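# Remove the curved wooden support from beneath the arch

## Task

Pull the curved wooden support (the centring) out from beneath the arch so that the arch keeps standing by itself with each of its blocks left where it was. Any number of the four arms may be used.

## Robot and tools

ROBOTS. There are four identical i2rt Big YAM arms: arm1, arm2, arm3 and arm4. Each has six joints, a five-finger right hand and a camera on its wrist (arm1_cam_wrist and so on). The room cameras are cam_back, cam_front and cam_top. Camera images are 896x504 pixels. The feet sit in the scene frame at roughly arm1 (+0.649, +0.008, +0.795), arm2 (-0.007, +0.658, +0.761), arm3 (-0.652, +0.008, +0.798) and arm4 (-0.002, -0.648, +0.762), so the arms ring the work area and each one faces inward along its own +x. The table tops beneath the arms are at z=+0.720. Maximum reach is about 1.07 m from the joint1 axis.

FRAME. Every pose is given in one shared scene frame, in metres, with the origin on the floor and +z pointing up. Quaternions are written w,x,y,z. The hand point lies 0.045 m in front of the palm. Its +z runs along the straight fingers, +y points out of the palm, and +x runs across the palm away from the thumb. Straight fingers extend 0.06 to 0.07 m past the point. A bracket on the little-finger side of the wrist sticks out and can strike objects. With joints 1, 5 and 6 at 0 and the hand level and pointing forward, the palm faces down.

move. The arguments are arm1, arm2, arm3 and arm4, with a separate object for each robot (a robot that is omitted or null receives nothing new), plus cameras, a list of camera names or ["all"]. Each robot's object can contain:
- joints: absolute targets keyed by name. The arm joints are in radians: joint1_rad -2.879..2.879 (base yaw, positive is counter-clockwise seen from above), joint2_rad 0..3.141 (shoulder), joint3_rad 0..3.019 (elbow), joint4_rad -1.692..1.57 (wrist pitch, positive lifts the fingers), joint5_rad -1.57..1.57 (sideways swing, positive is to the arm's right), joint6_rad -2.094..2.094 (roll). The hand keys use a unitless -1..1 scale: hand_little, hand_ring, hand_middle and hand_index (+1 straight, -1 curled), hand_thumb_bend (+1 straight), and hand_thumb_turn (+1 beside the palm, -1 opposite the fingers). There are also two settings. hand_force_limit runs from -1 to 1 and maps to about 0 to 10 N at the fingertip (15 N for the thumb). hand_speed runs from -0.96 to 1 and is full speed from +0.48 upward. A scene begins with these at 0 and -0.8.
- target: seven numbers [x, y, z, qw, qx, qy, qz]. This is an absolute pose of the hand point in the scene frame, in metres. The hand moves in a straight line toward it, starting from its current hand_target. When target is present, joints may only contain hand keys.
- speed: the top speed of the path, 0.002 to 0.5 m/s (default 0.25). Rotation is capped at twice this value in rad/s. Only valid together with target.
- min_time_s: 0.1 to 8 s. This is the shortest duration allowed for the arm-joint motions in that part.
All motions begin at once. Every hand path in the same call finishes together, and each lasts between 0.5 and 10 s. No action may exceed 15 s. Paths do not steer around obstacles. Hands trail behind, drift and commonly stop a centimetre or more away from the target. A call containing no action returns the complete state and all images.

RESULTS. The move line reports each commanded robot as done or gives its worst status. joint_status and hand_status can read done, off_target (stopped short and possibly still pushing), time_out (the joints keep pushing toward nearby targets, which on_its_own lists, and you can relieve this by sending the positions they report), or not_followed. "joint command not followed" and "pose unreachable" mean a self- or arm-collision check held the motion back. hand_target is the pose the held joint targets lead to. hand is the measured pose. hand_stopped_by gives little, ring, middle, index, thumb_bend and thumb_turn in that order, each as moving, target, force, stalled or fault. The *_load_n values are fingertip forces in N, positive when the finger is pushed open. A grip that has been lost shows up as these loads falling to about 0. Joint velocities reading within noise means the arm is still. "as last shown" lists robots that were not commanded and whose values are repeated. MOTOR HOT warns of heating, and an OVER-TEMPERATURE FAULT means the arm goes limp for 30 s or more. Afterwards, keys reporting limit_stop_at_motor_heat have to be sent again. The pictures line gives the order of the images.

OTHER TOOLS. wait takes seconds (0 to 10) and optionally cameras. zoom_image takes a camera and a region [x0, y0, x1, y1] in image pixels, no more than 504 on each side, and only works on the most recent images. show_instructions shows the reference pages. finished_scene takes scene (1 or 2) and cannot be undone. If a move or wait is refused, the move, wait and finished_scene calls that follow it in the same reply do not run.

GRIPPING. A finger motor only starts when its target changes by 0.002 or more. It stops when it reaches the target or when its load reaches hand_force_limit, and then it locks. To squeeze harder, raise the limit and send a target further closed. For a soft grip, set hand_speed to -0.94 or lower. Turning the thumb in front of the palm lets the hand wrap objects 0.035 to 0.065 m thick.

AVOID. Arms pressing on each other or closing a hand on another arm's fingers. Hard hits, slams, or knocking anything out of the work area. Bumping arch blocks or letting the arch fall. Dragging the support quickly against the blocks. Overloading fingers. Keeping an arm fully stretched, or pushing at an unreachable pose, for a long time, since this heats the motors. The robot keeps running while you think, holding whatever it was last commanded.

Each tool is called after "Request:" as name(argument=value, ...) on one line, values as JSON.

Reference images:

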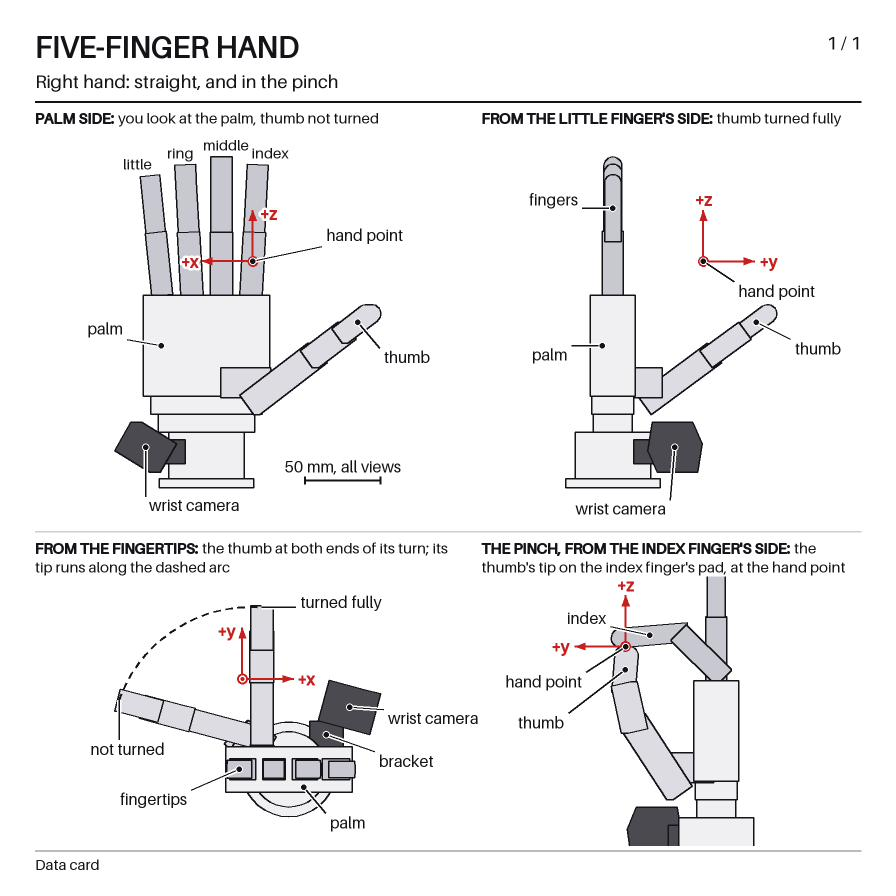

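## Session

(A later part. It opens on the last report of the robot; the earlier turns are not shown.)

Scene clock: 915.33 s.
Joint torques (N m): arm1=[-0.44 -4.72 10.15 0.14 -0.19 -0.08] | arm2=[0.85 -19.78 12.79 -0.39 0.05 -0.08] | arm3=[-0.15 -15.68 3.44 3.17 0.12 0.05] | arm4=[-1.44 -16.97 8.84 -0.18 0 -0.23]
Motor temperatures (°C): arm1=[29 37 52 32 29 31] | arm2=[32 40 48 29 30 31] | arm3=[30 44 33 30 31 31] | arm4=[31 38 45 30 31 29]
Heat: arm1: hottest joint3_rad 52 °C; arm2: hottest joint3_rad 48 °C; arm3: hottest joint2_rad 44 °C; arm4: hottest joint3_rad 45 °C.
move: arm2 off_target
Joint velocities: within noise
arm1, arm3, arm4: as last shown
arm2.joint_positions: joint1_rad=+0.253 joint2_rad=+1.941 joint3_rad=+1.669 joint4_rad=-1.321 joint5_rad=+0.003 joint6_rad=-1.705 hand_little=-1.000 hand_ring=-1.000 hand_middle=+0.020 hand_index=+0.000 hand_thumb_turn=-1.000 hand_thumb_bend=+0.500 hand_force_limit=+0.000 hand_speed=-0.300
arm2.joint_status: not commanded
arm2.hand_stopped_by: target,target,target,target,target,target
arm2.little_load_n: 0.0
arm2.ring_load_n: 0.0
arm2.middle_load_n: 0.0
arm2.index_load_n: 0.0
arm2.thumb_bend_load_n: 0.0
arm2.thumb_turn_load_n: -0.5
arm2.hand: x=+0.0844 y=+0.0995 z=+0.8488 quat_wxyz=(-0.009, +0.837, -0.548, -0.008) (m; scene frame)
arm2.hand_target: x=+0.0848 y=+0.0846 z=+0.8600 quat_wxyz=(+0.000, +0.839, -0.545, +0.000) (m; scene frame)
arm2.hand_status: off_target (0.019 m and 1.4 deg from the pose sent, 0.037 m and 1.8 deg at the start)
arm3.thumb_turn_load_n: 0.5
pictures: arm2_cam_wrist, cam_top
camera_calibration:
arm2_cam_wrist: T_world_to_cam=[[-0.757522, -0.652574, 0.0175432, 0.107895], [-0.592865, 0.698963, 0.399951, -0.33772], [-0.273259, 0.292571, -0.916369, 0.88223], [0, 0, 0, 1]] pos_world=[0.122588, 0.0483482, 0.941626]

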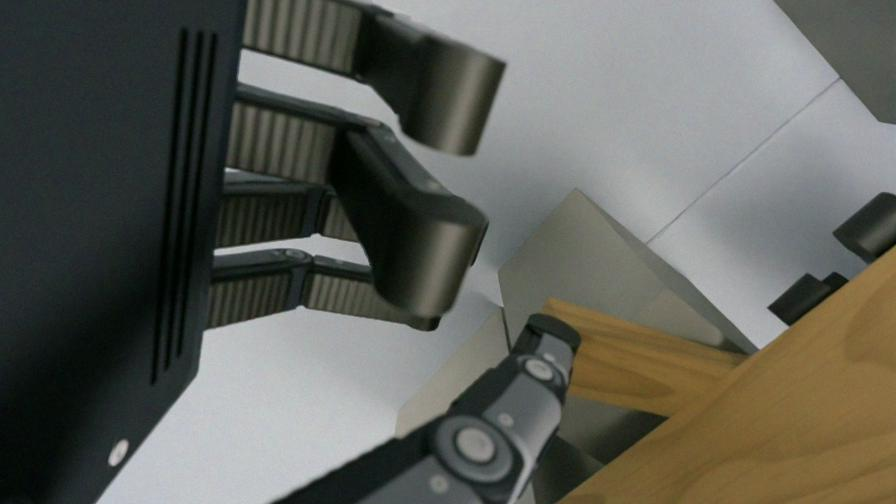

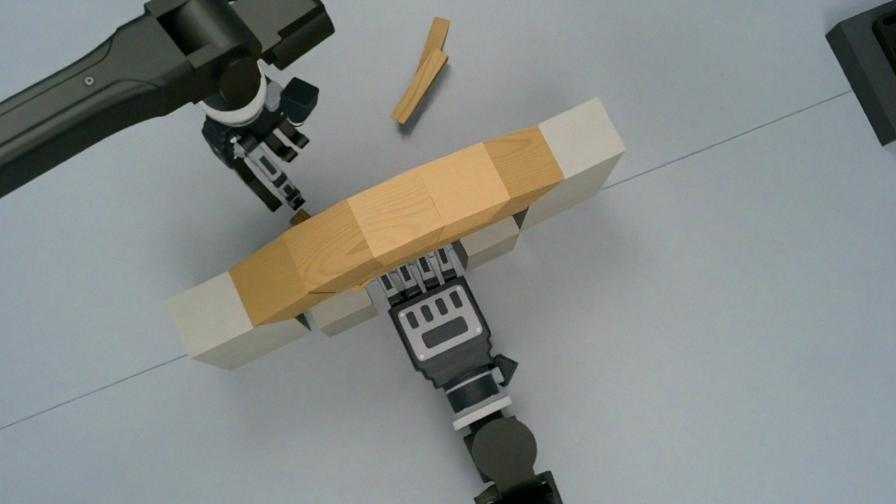

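Request:
move(arm2={"target": [0.066, 0.081, 0.858, 0, -0.8387, 0.5446, 0], "speed": 0.06}, cameras=["cam_top", "cam_front", "arm2_cam_wrist"])

Request:
zoom_image(camera="cam_top", region=[200, 130, 360, 260])

Request:
zoom_image(camera="cam_front", region=[470, 260, 590, 350])

Scene clock: 926.00 s.
Joint torques (N m): arm1=[-0.79 -3.9 10.1 0.17 -0.15 -0.09] | arm2=[1.08 -19.78 11.9 -0.17 0.05 -0.1] | arm3=[0.15 -15.44 3.44 3.37 0.13 0.05] | arm4=[-1.2 -17.08 8.75 -0.17 -0.02 -0.21]
Motor temperatures (°C): arm1=[29 37 52 32 29 31] | arm2=[32 41 49 29 30 31] | arm3=[30 44 33 30 31 31] | arm4=[31 38 45 30 31 29]
Heat: arm1: hottest joint3_rad 52 °C; arm2: hottest joint3_rad 49 °C; arm3: hottest joint2_rad 44 °C; arm4: hottest joint3_rad 45 °C.
move: arm2 off_target
Joint velocities: within noise
arm1, arm3, arm4: as last shown
arm2.joint_positions: joint1_rad=+0.219 joint2_rad=+1.941 joint3_rad=+1.669 joint4_rad=-1.322 joint5_rad=+0.003 joint6_rad=-1.737 hand_little=-1.000 hand_ring=-1.000 hand_middle=+0.020 hand_index=+0.000 hand_thumb_turn=-1.000 hand_thumb_bend=+0.500 hand_force_limit=+0.000 hand_speed=-0.300
arm2.joint_status: not commanded
arm2.hand_stopped_by: target,target,target,target,target,target
arm2.little_load_n: 0.0
arm2.ring_load_n: 0.0
arm2.middle_load_n: 0.0
arm2.index_load_n: 0.0
arm2.thumb_bend_load_n: 0.0
arm2.thumb_turn_load_n: 0.0
arm2.hand: x=+0.0655 y=+0.0947 z=+0.8487 quat_wxyz=(-0.009, +0.836, -0.548, -0.008) (m; scene frame)
arm2.hand_target: x=+0.0659 y=+0.0815 z=+0.8581 quat_wxyz=(+0.000, +0.839, -0.545, +0.000) (m; scene frame)
arm2.hand_status: off_target (0.017 m and 1.5 deg from the pose sent, 0.028 m and 1.4 deg at the start)
arm3.little_load_n: -0.5
arm3.middle_load_n: -0.5
arm3.thumb_turn_load_n: 0.0
arm4.ring_load_n: 0.5
pictures: arm2_cam_wrist, cam_front, cam_top
camera_calibration:
arm2_cam_wrist: T_world_to_cam=[[-0.758497, -0.651455, 0.0169661, 0.0909814], [-0.591937, 0.699621, 0.400176, -0.345797], [-0.272567, 0.293489, -0.916281, 0.878213], [0, 0, 0, 1]] pos_world=[0.10369, 0.0434511, 0.941527]

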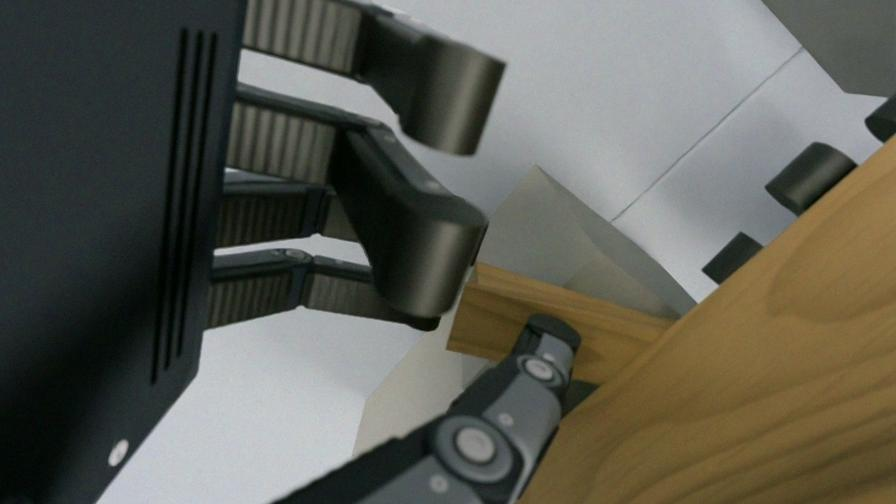

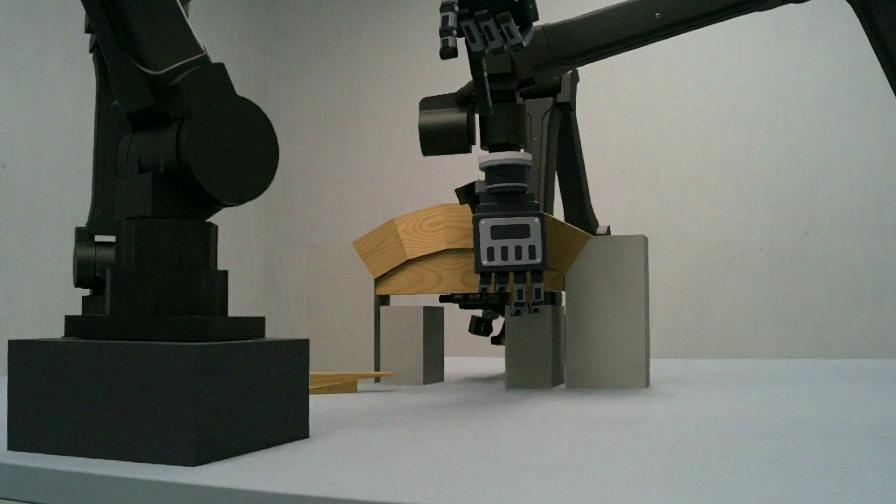

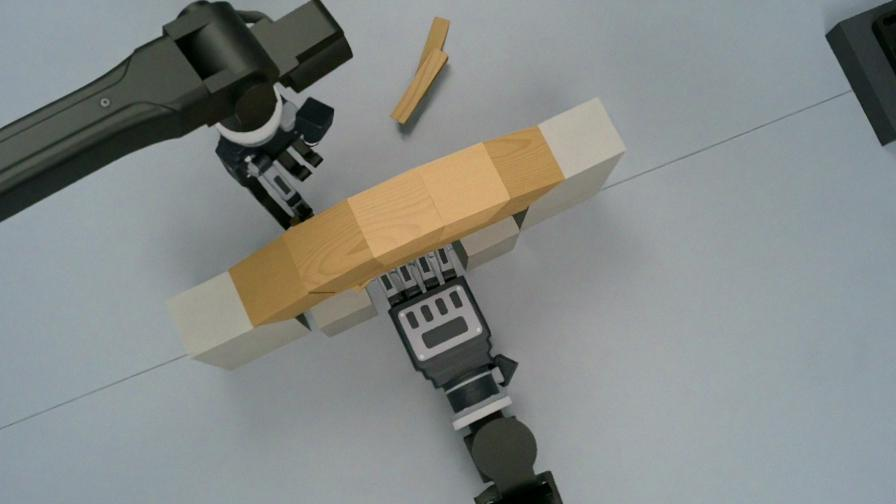

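Scaled by 3.150 from the camera's 896x504 image, which has a finer 1280x720 frame.

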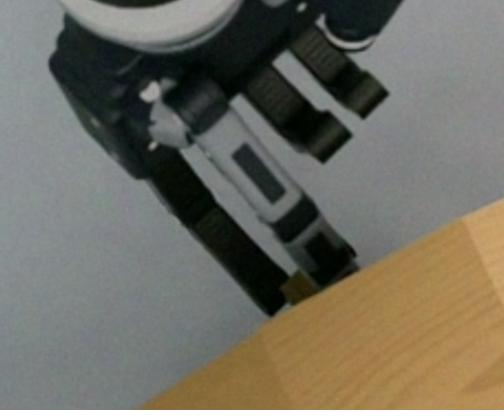

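Scaled by 4.200 from the camera's 896x504 image, which has a finer 1280x720 frame.

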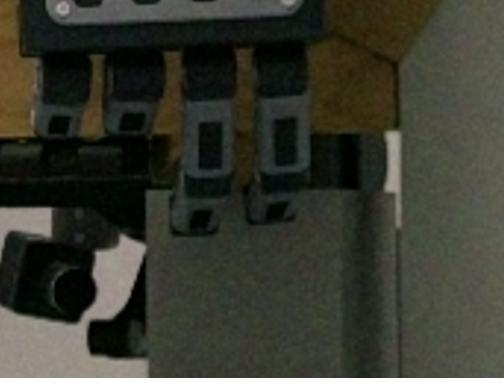

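Request:
move(arm2={"target": [0.051, 0.082, 0.857, 0, -0.8387, 0.5446, 0], "speed": 0.06}, cameras=["cam_top", "cam_front", "arm2_cam_wrist"])

Request:
zoom_image(camera="cam_top", region=[200, 130, 360, 260])

Request:
zoom_image(camera="cam_front", region=[470, 260, 590, 350])

Scene clock: 947.40 s.
Joint torques (N m): arm1=[-0.03 -4.48 9.95 0.16 -0.19 -0.07] | arm2=[0.38 -20.48 10.29 0.09 0.04 -0.08] | arm3=[0.32 -15.74 3.45 3.41 0.11 0.04] | arm4=[-1.08 -17.03 8.79 -0.2 0 -0.24]
Motor temperatures (°C): arm1=[29 37 52 32 29 31] | arm2=[32 42 51 29 30 31] | arm3=[30 44 33 30 31 31] | arm4=[31 38 45 30 31 29]
Heat: arm1: hottest joint3_rad 52 °C; arm2: hottest joint3_rad 51 °C; arm3: hottest joint2_rad 44 °C; arm4: hottest joint3_rad 45 °C.
move: arm2 off_target
Joint velocities: within noise
arm1, arm3, arm4: as last shown
arm2.joint_positions: joint1_rad=+0.201 joint2_rad=+1.941 joint3_rad=+1.669 joint4_rad=-1.322 joint5_rad=+0.003 joint6_rad=-1.759 hand_little=-1.000 hand_ring=-1.000 hand_middle=+0.020 hand_index=+0.000 hand_thumb_turn=-1.000 hand_thumb_bend=+0.500 hand_force_limit=+0.000 hand_speed=-0.300
arm2.joint_status: not commanded
arm2.hand_stopped_by: target,target,target,target,target,target
arm2.little_load_n: 0.0
arm2.ring_load_n: 0.0
arm2.middle_load_n: 0.0
arm2.index_load_n: 1.0
arm2.thumb_bend_load_n: 0.0
arm2.thumb_turn_load_n: 0.0
arm2.hand: x=+0.0549 y=+0.0920 z=+0.8486 quat_wxyz=(-0.009, +0.837, -0.547, -0.008) (m; scene frame)
arm2.hand_target: x=+0.0508 y=+0.0823 z=+0.8571 quat_wxyz=(+0.000, +0.839, -0.545, +0.000) (m; scene frame)
arm2.hand_status: off_target (0.014 m and 1.4 deg from the pose sent, 0.021 m and 1.4 deg at the start)
arm3.little_load_n: -1.0
arm3.thumb_turn_load_n: -0.5
arm4.ring_load_n: 0.0
pictures: arm2_cam_wrist, cam_front, cam_top
camera_calibration:
arm2_cam_wrist: T_world_to_cam=[[-0.756044, -0.654311, 0.0165633, 0.0815236], [-0.594752, 0.697349, 0.399969, -0.349533], [-0.273255, 0.292543, -0.916379, 0.876247], [0, 0, 0, 1]] pos_world=[0.0931886, 0.0407483, 0.941426]

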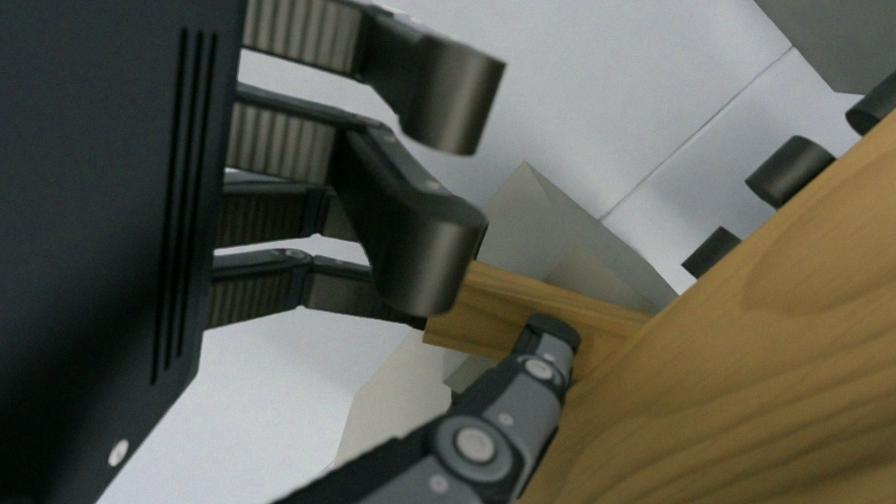

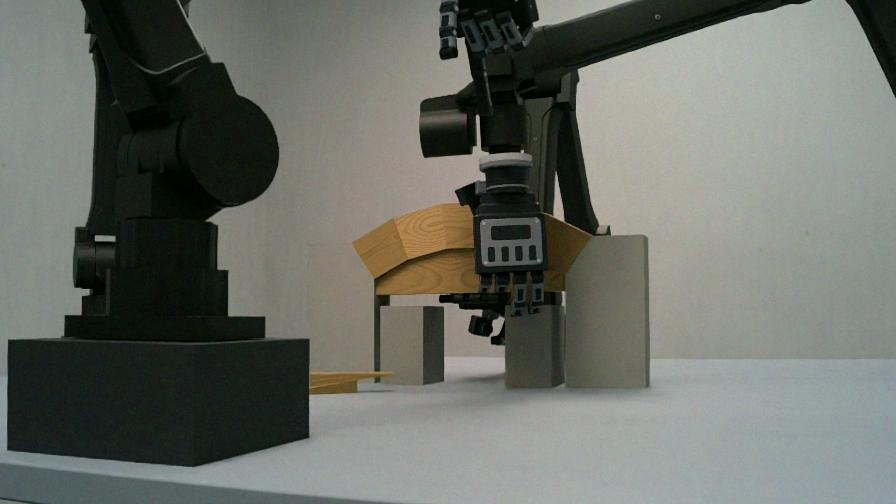

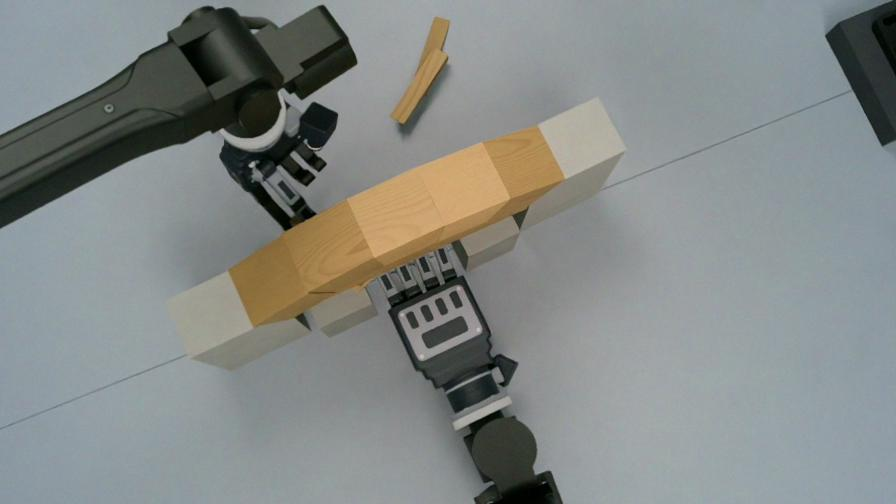

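Scaled by 3.150 from the camera's 896x504 image, which has a finer 1280x720 frame.

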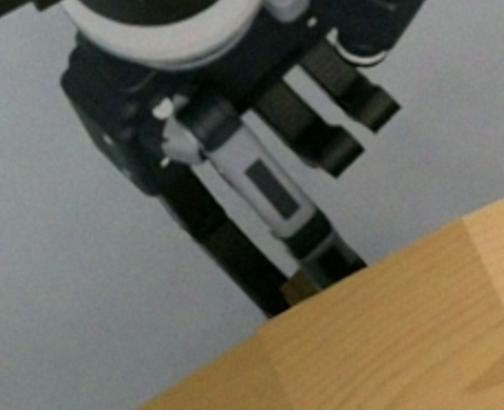

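Scaled by 4.200 from the camera's 896x504 image, which has a finer 1280x720 frame.

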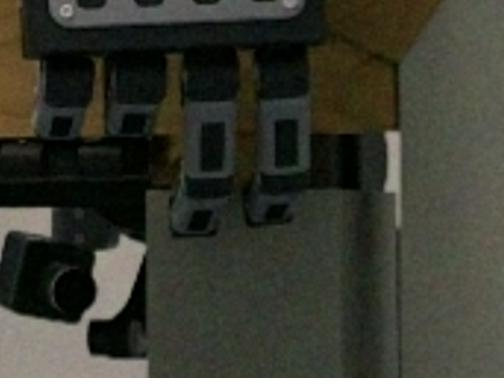

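Request:
move(arm2={"joints": {"hand_thumb_bend": -0.2, "hand_force_limit": 0.0, "hand_speed": -0.7}}, cameras=["arm2_cam_wrist", "cam_top", "cam_front"])

Request:
zoom_image(camera="cam_top", region=[200, 130, 360, 260])

Scene clock: 958.07 s.
Joint torques (N m): arm1=[-0.38 -4.31 9.92 0.29 -0.18 -0.08] | arm2=[0.44 -20.78 10.26 0.09 0.05 -0.09] | arm3=[0.03 -15.85 3.44 3.26 0.1 0.05] | arm4=[-1.08 -16.91 8.76 -0.13 -0.02 -0.23]
Motor temperatures (°C): arm1=[29 37 52 32 29 31] | arm2=[32 43 50 29 30 31] | arm3=[30 44 33 30 31 31] | arm4=[31 38 45 30 31 29]
Heat: arm1: hottest joint3_rad 52 °C; arm2: hottest joint3_rad 50 °C; arm3: hottest joint2_rad 44 °C; arm4: hottest joint3_rad 45 °C.
move: arm2 off_target
Joint velocities: within noise
arm1: as last shown
arm2.joint_positions: joint1_rad=+0.201 joint2_rad=+1.941 joint3_rad=+1.669 joint4_rad=-1.322 joint5_rad=+0.003 joint6_rad=-1.759 hand_little=-1.000 hand_ring=-1.000 hand_middle=+0.020 hand_index=+0.001 hand_thumb_turn=-1.000 hand_thumb_bend=+0.135 hand_force_limit=+0.000 hand_speed=-0.700
arm2.joint_status: hand_thumb_bend off_target (ended at +0.135, target -0.200); the others done
arm2.hand_stopped_by: target,target,target,target,force,target
arm2.little_load_n: 0.0
arm2.ring_load_n: 0.5
arm2.middle_load_n: 0.0
arm2.index_load_n: 5.5
arm2.thumb_bend_load_n: 6.5
arm2.thumb_turn_load_n: 0.5
arm2.hand: x=+0.0549 y=+0.0920 z=+0.8486 quat_wxyz=(-0.009, +0.837, -0.547, -0.008) (m; scene frame)
arm2.hand_target: x=+0.0508 y=+0.0823 z=+0.8571 quat_wxyz=(+0.000, +0.839, -0.545, +0.000) (m; scene frame)
arm2.hand_status: not commanded
arm3.joint_positions: joint1_rad=-0.020 joint2_rad=+2.089 joint3_rad=+0.768 joint4_rad=+1.372 joint5_rad=-0.100 joint6_rad=+0.010 hand_little=+1.000 hand_ring=+1.000 hand_middle=+1.000 hand_index=+1.000 hand_thumb_turn=-1.000 hand_thumb_bend=+0.000 hand_force_limit=+0.000 hand_speed=+0.000
arm3.joint_status: not commanded
arm3.hand_stopped_by: target,target,target,target,target,target
arm3.little_load_n: -1.0
arm3.ring_load_n: -0.5
arm3.middle_load_n: -0.5
arm3.index_load_n: 0.0
arm3.thumb_bend_load_n: 0.0
arm3.thumb_turn_load_n: 0.0
arm3.hand: x=-0.0210 y=+0.0340 z=+0.8017 quat_wxyz=(-0.527, +0.503, -0.475, +0.493) (m; scene frame)
arm3.hand_target: x=-0.0124 y=+0.0390 z=+0.8411 quat_wxyz=(-0.548, +0.485, -0.452, +0.511) (m; scene frame)
arm3.hand_status: not commanded
arm4.joint_positions: joint1_rad=-0.740 joint2_rad=+1.615 joint3_rad=+1.613 joint4_rad=-1.528 joint5_rad=-0.001 joint6_rad=+0.718 hand_little=-1.000 hand_ring=-1.000 hand_middle=+0.020 hand_index=-0.010 hand_thumb_turn=-1.000 hand_thumb_bend=+0.900 hand_force_limit=+0.000 hand_speed=-0.600
arm4.joint_status: not commanded
arm4.hand_stopped_by: target,target,target,target,target,target
arm4.little_load_n: 0.0
arm4.ring_load_n: 0.0
arm4.middle_load_n: 0.0
arm4.index_load_n: 0.5
arm4.thumb_bend_load_n: -0.5
arm4.thumb_turn_load_n: 0.0
arm4.hand: x=+0.2611 y=-0.2529 z=+1.0055 quat_wxyz=(-0.028, +0.752, -0.658, -0.001) (m; scene frame)
arm4.hand_target: x=+0.2587 y=-0.2637 z=+1.0076 quat_wxyz=(-0.022, +0.756, -0.654, -0.001) (m; scene frame)
arm4.hand_status: not commanded
pictures: arm2_cam_wrist, cam_front, cam_top
camera_calibration:
arm2_cam_wrist: T_world_to_cam=[[-0.756044, -0.654311, 0.0165633, 0.0815236], [-0.594752, 0.697349, 0.399969, -0.349533], [-0.273255, 0.292543, -0.916379, 0.876247], [0, 0, 0, 1]] pos_world=[0.0931886, 0.0407483, 0.941426]

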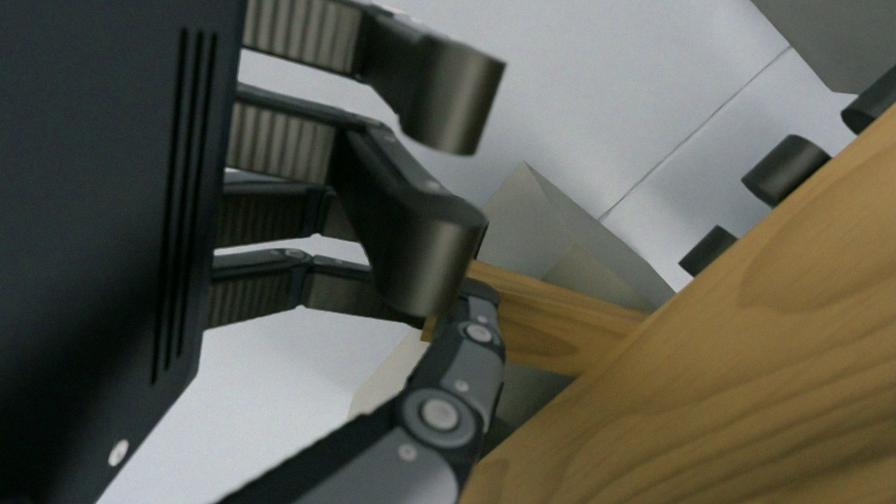

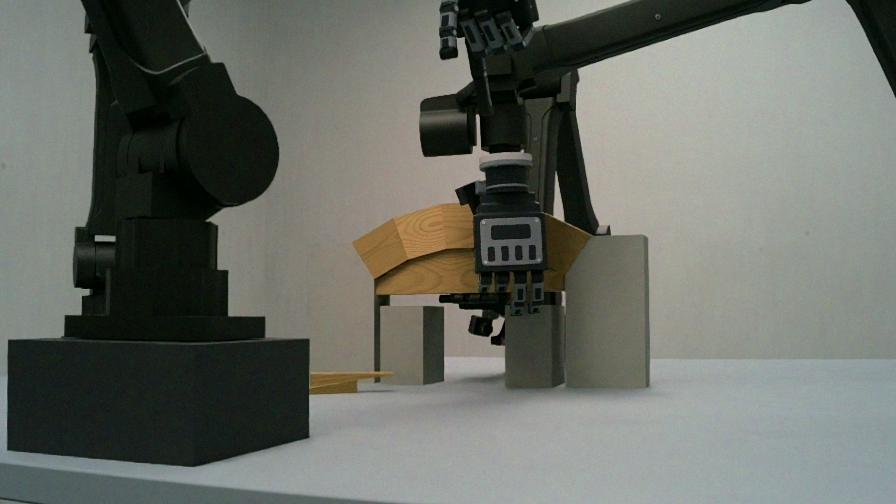

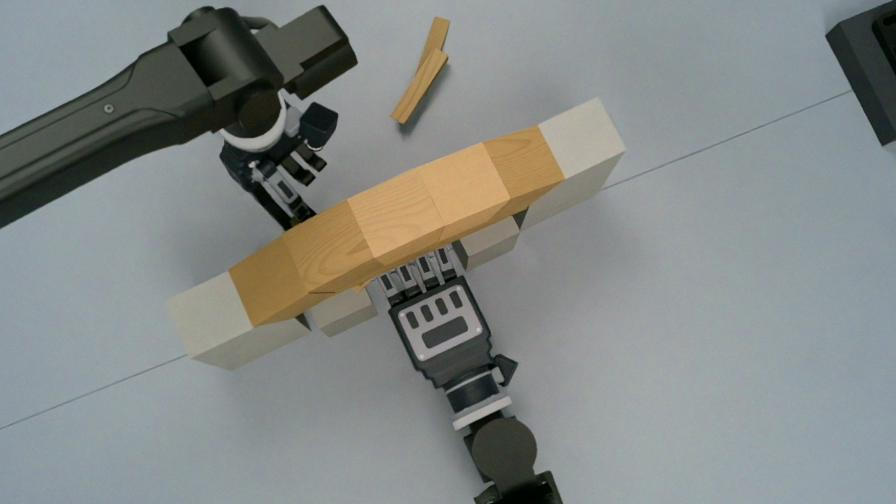

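Scaled by 3.150 from the camera's 896x504 image, which has a finer 1280x720 frame.

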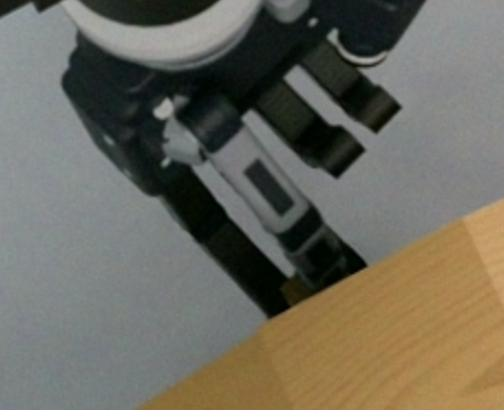

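Request:
move(arm2={"target": [0.104, 0.104, 0.857, 0, -0.8387, 0.5446, 0], "speed": 0.07}, cameras=["cam_top", "cam_front"])

Request:
zoom_image(camera="cam_top", region=[200, 130, 400, 320])

Scene clock: 968.30 s.
Joint torques (N m): arm1=[-0.09 -4.48 10.04 0.21 -0.17 -0.08] | arm2=[1.67 -22.3 7.62 0.46 -0.12 0.17] | arm3=[-0.03 -15.44 3.54 3.26 0.13 0.05] | arm4=[-1.03 -16.91 8.79 -0.21 0 -0.21]
Motor temperatures (°C): arm1=[29 36 52 32 29 31] | arm2=[32 43 50 29 30 31] | arm3=[30 44 33 30 31 31] | arm4=[31 38 45 30 31 29]
Heat: arm1: hottest joint3_rad 52 °C; arm2: hottest joint3_rad 50 °C; arm3: hottest joint2_rad 44 °C; arm4: hottest joint3_rad 45 °C.
move: arm2 done
Joint velocities: within noise
arm1, arm3, arm4: as last shown
arm1.thumb_bend_load_n: 2.0
arm2.joint_positions: joint1_rad=+0.290 joint2_rad=+1.941 joint3_rad=+1.669 joint4_rad=-1.322 joint5_rad=+0.007 joint6_rad=-1.689 hand_little=-1.000 hand_ring=-1.000 hand_middle=+0.020 hand_index=+0.000 hand_thumb_turn=-1.000 hand_thumb_bend=+0.134 hand_force_limit=+0.000 hand_speed=-0.700
arm2.joint_status: not commanded
arm2.hand_stopped_by: target,target,target,target,force,target
arm2.little_load_n: 0.0
arm2.ring_load_n: 0.0
arm2.middle_load_n: 0.0
arm2.index_load_n: 0.0
arm2.thumb_bend_load_n: 0.0
arm2.thumb_turn_load_n: 0.0
arm2.hand: x=+0.1043 y=+0.1042 z=+0.8493 quat_wxyz=(-0.007, +0.843, -0.539, -0.010) (m; scene frame)
arm2.hand_target: x=+0.1039 y=+0.1040 z=+0.8569 quat_wxyz=(+0.000, +0.839, -0.545, +0.000) (m; scene frame)
arm2.hand_status: done (0.008 m and 1.6 deg from the pose sent, 0.051 m and 1.4 deg at the start)
arm4.little_load_n: 0.5
arm4.index_load_n: 0.0
arm4.thumb_bend_load_n: 0.0
pictures: cam_front, cam_top

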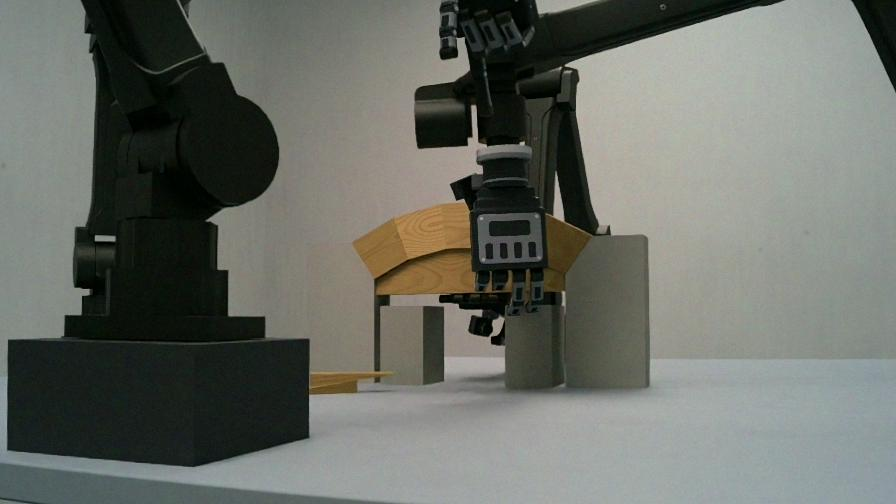

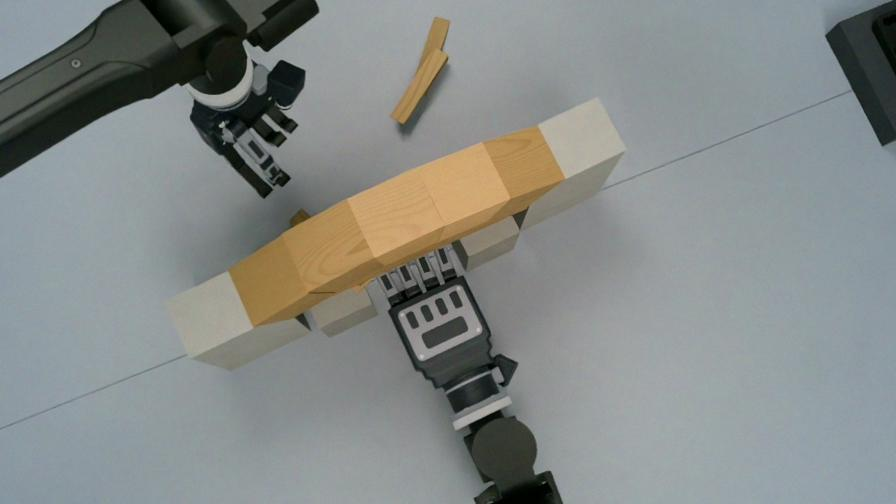

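Scaled by 2.520 from the camera's 896x504 image, which has a finer 1280x720 frame.

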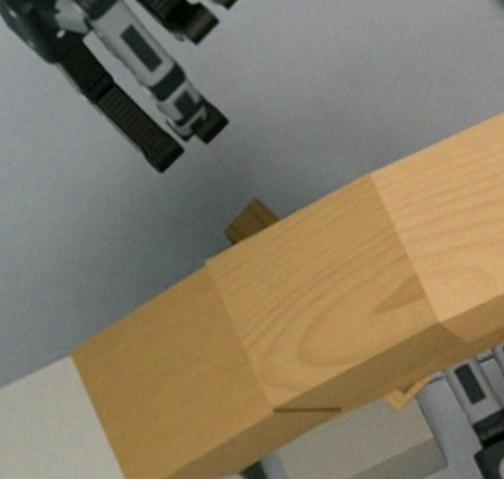

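Request:
move(arm3={"joints": {"joint6_rad": 0.07}, "min_time_s": 1.5}, arm2={"joints": {"hand_thumb_bend": 0.5, "hand_speed": -0.3}}, cameras=["cam_front", "cam_back", "cam_top"])

Request:
zoom_image(camera="cam_front", region=[340, 190, 600, 330])

Request:
zoom_image(camera="cam_back", region=[400, 90, 640, 260])

Scene clock: 992.63 s.
Joint torques (N m): arm1=[0.03 -4.6 10.04 0.08 -0.15 -0.07] | arm2=[1.14 -22.24 7.66 0.46 -0.12 0.15] | arm3=[-0.09 -15.85 3.51 3.38 0.12 0.33] | arm4=[-1.08 -16.79 8.72 -0.12 -0.02 -0.22]
Motor temperatures (°C): arm1=[29 36 52 32 29 31] | arm2=[32 44 48 29 30 31] | arm3=[30 44 33 30 31 31] | arm4=[31 38 45 30 31 29]
Heat: arm1: hottest joint3_rad 52 °C; arm2: hottest joint3_rad 48 °C; arm3: hottest joint2_rad 44 °C; arm4: hottest joint3_rad 45 °C.
move: arm2 done; arm3 time_out
Joint velocities: within noise
arm1, arm4: as last shown
arm1.thumb_bend_load_n: 2.5
arm1.thumb_turn_load_n: 4.5
arm2.joint_positions: joint1_rad=+0.290 joint2_rad=+1.941 joint3_rad=+1.669 joint4_rad=-1.322 joint5_rad=+0.007 joint6_rad=-1.688 hand_little=-1.000 hand_ring=-1.000 hand_middle=+0.020 hand_index=+0.000 hand_thumb_turn=-1.000 hand_thumb_bend=+0.500 hand_force_limit=+0.000 hand_speed=-0.300
arm2.joint_status: all done
arm2.hand_stopped_by: target,target,target,target,target,target
arm2.little_load_n: 0.0
arm2.ring_load_n: 0.0
arm2.middle_load_n: 0.0
arm2.index_load_n: 0.0
arm2.thumb_bend_load_n: 0.0
arm2.thumb_turn_load_n: 0.0
arm2.hand: x=+0.1043 y=+0.1043 z=+0.8493 quat_wxyz=(-0.007, +0.842, -0.539, -0.010) (m; scene frame)
arm2.hand_target: x=+0.1039 y=+0.1040 z=+0.8569 quat_wxyz=(+0.000, +0.839, -0.545, +0.000) (m; scene frame)
arm2.hand_status: not commanded
arm3.joint_positions: joint1_rad=-0.020 joint2_rad=+2.089 joint3_rad=+0.768 joint4_rad=+1.372 joint5_rad=-0.100 joint6_rad=+0.034 hand_little=+1.000 hand_ring=+1.000 hand_middle=+1.000 hand_index=+1.000 hand_thumb_turn=-1.000 hand_thumb_bend=+0.000 hand_force_limit=+0.000 hand_speed=+0.000
arm3.joint_status: joint6_rad time_out (moved +0.024 of +0.060)
arm3.hand_stopped_by: target,target,target,target,target,target
arm3.little_load_n: 0.0
arm3.ring_load_n: 0.0
arm3.middle_load_n: 0.0
arm3.index_load_n: -2.5
arm3.thumb_bend_load_n: 0.0
arm3.thumb_turn_load_n: 0.0
arm3.on_its_own: joint6_rad reads +0.034 and still pushes toward +0.070 since a time_out
arm3.hand: x=-0.0212 y=+0.0354 z=+0.8025 quat_wxyz=(-0.533, +0.498, -0.481, +0.487) (m; scene frame)
arm3.hand_target: x=-0.0128 y=+0.0423 z=+0.8429 quat_wxyz=(-0.562, +0.472, -0.465, +0.495) (m; scene frame)
arm3.hand_status: not commanded
arm4.little_load_n: 0.0
pictures: cam_back, cam_front, cam_top

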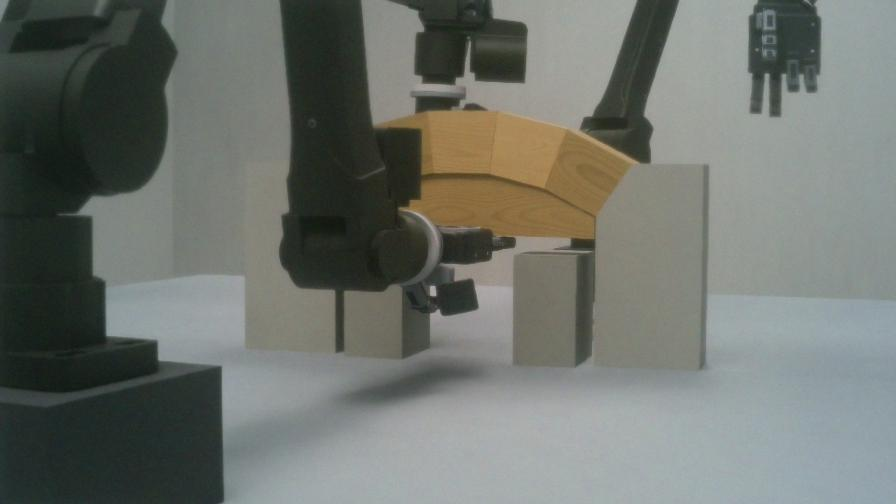

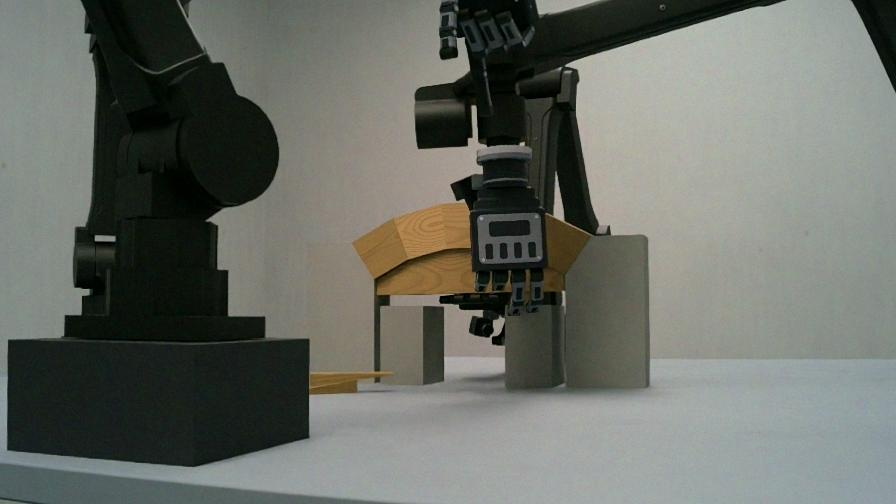

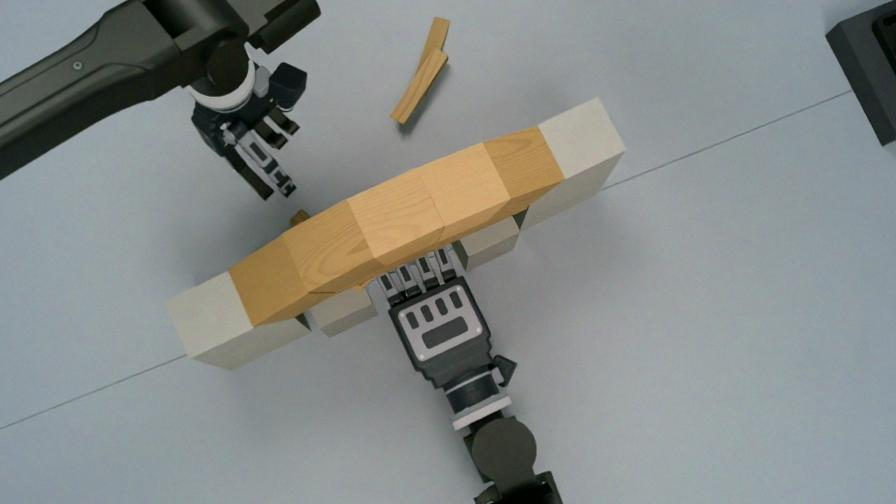

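Scaled by 1.938 from the camera's 896x504 image, which has a finer 1280x720 frame.

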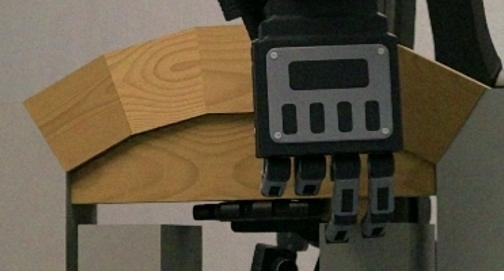

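Scaled by 2.100 from the camera's 896x504 image, which has a finer 1280x720 frame.

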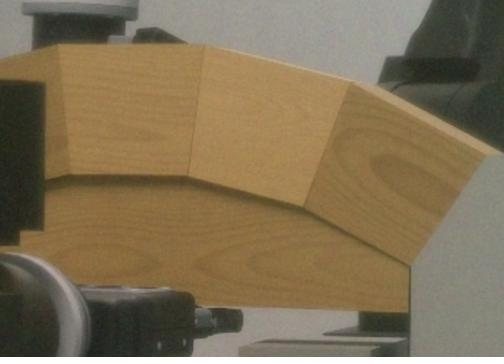

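Request:
move(arm2={"target": [0.080, 0.100, 0.858, 0, -0.8387, 0.5446, 0], "speed": 0.08}, cameras=["cam_top"])

Request:
zoom_image(camera="cam_top", region=[200, 130, 360, 260])

Scene clock: 1016.07 s.
Joint torques (N m): arm1=[0.09 -4.31 10.1 0.14 -0.18 -0.08] | arm2=[0.97 -22.18 7.92 0.49 -0.11 -0.09] | arm3=[-0.21 -15.79 3.47 3.33 0.11 0.32] | arm4=[-1.08 -17.14 8.77 -0.25 0 -0.21]
Motor temperatures (°C): arm1=[29 36 52 32 29 31] | arm2=[32 44 46 29 30 31] | arm3=[30 44 33 30 31 31] | arm4=[31 38 45 30 31 29]
Heat: arm1: hottest joint3_rad 52 °C; arm2: hottest joint3_rad 46 °C; arm3: hottest joint2_rad 44 °C; arm4: hottest joint3_rad 45 °C.
move: arm2 done
Joint velocities: within noise
arm1, arm3, arm4: as last shown
arm1.little_load_n: 0.5
arm1.thumb_turn_load_n: 5.0
arm2.joint_positions: joint1_rad=+0.250 joint2_rad=+1.932 joint3_rad=+1.655 joint4_rad=-1.322 joint5_rad=+0.007 joint6_rad=-1.706 hand_little=-1.000 hand_ring=-1.000 hand_middle=+0.020 hand_index=+0.000 hand_thumb_turn=-1.000 hand_thumb_bend=+0.500 hand_force_limit=+0.000 hand_speed=-0.300
arm2.joint_status: not commanded
arm2.hand_stopped_by: target,target,target,target,target,target
arm2.little_load_n: 0.0
arm2.ring_load_n: 0.0
arm2.middle_load_n: 0.0
arm2.index_load_n: 0.0
arm2.thumb_bend_load_n: 0.0
arm2.thumb_turn_load_n: 0.0
arm2.hand: x=+0.0807 y=+0.1038 z=+0.8491 quat_wxyz=(-0.009, +0.836, -0.548, -0.011) (m; scene frame)
arm2.hand_target: x=+0.0800 y=+0.1001 z=+0.8580 quat_wxyz=(+0.000, +0.839, -0.545, +0.000) (m; scene frame)
arm2.hand_status: done (0.010 m and 1.7 deg from the pose sent, 0.026 m and 1.5 deg at the start)
arm3.on_its_own: joint6_rad reads +0.034 and still pushes toward +0.070 since a time_out
pictures: cam_top

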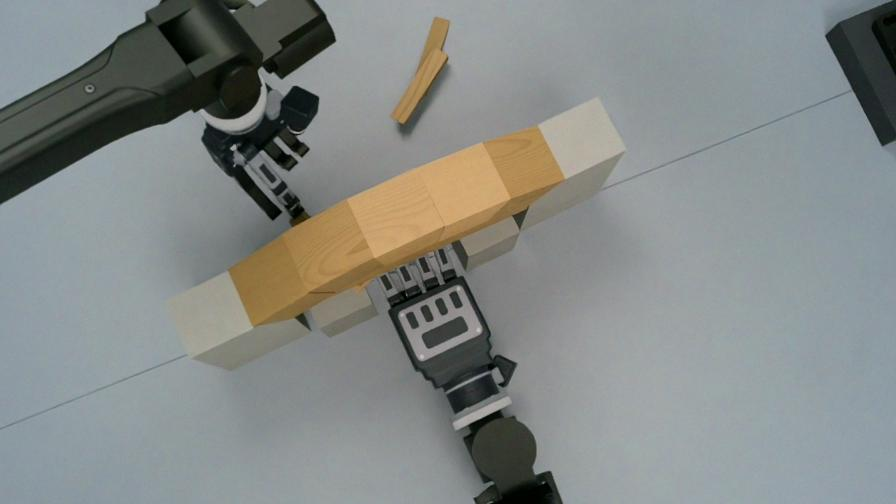

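Scaled by 3.150 from the camera's 896x504 image, which has a finer 1280x720 frame.

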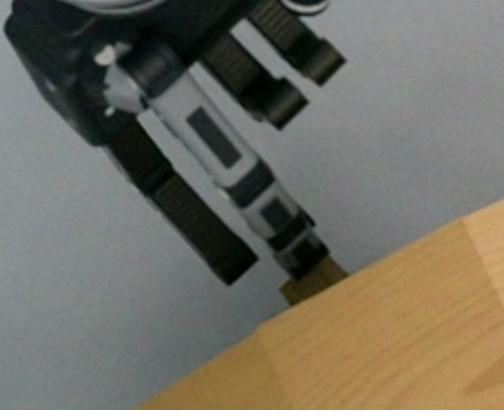

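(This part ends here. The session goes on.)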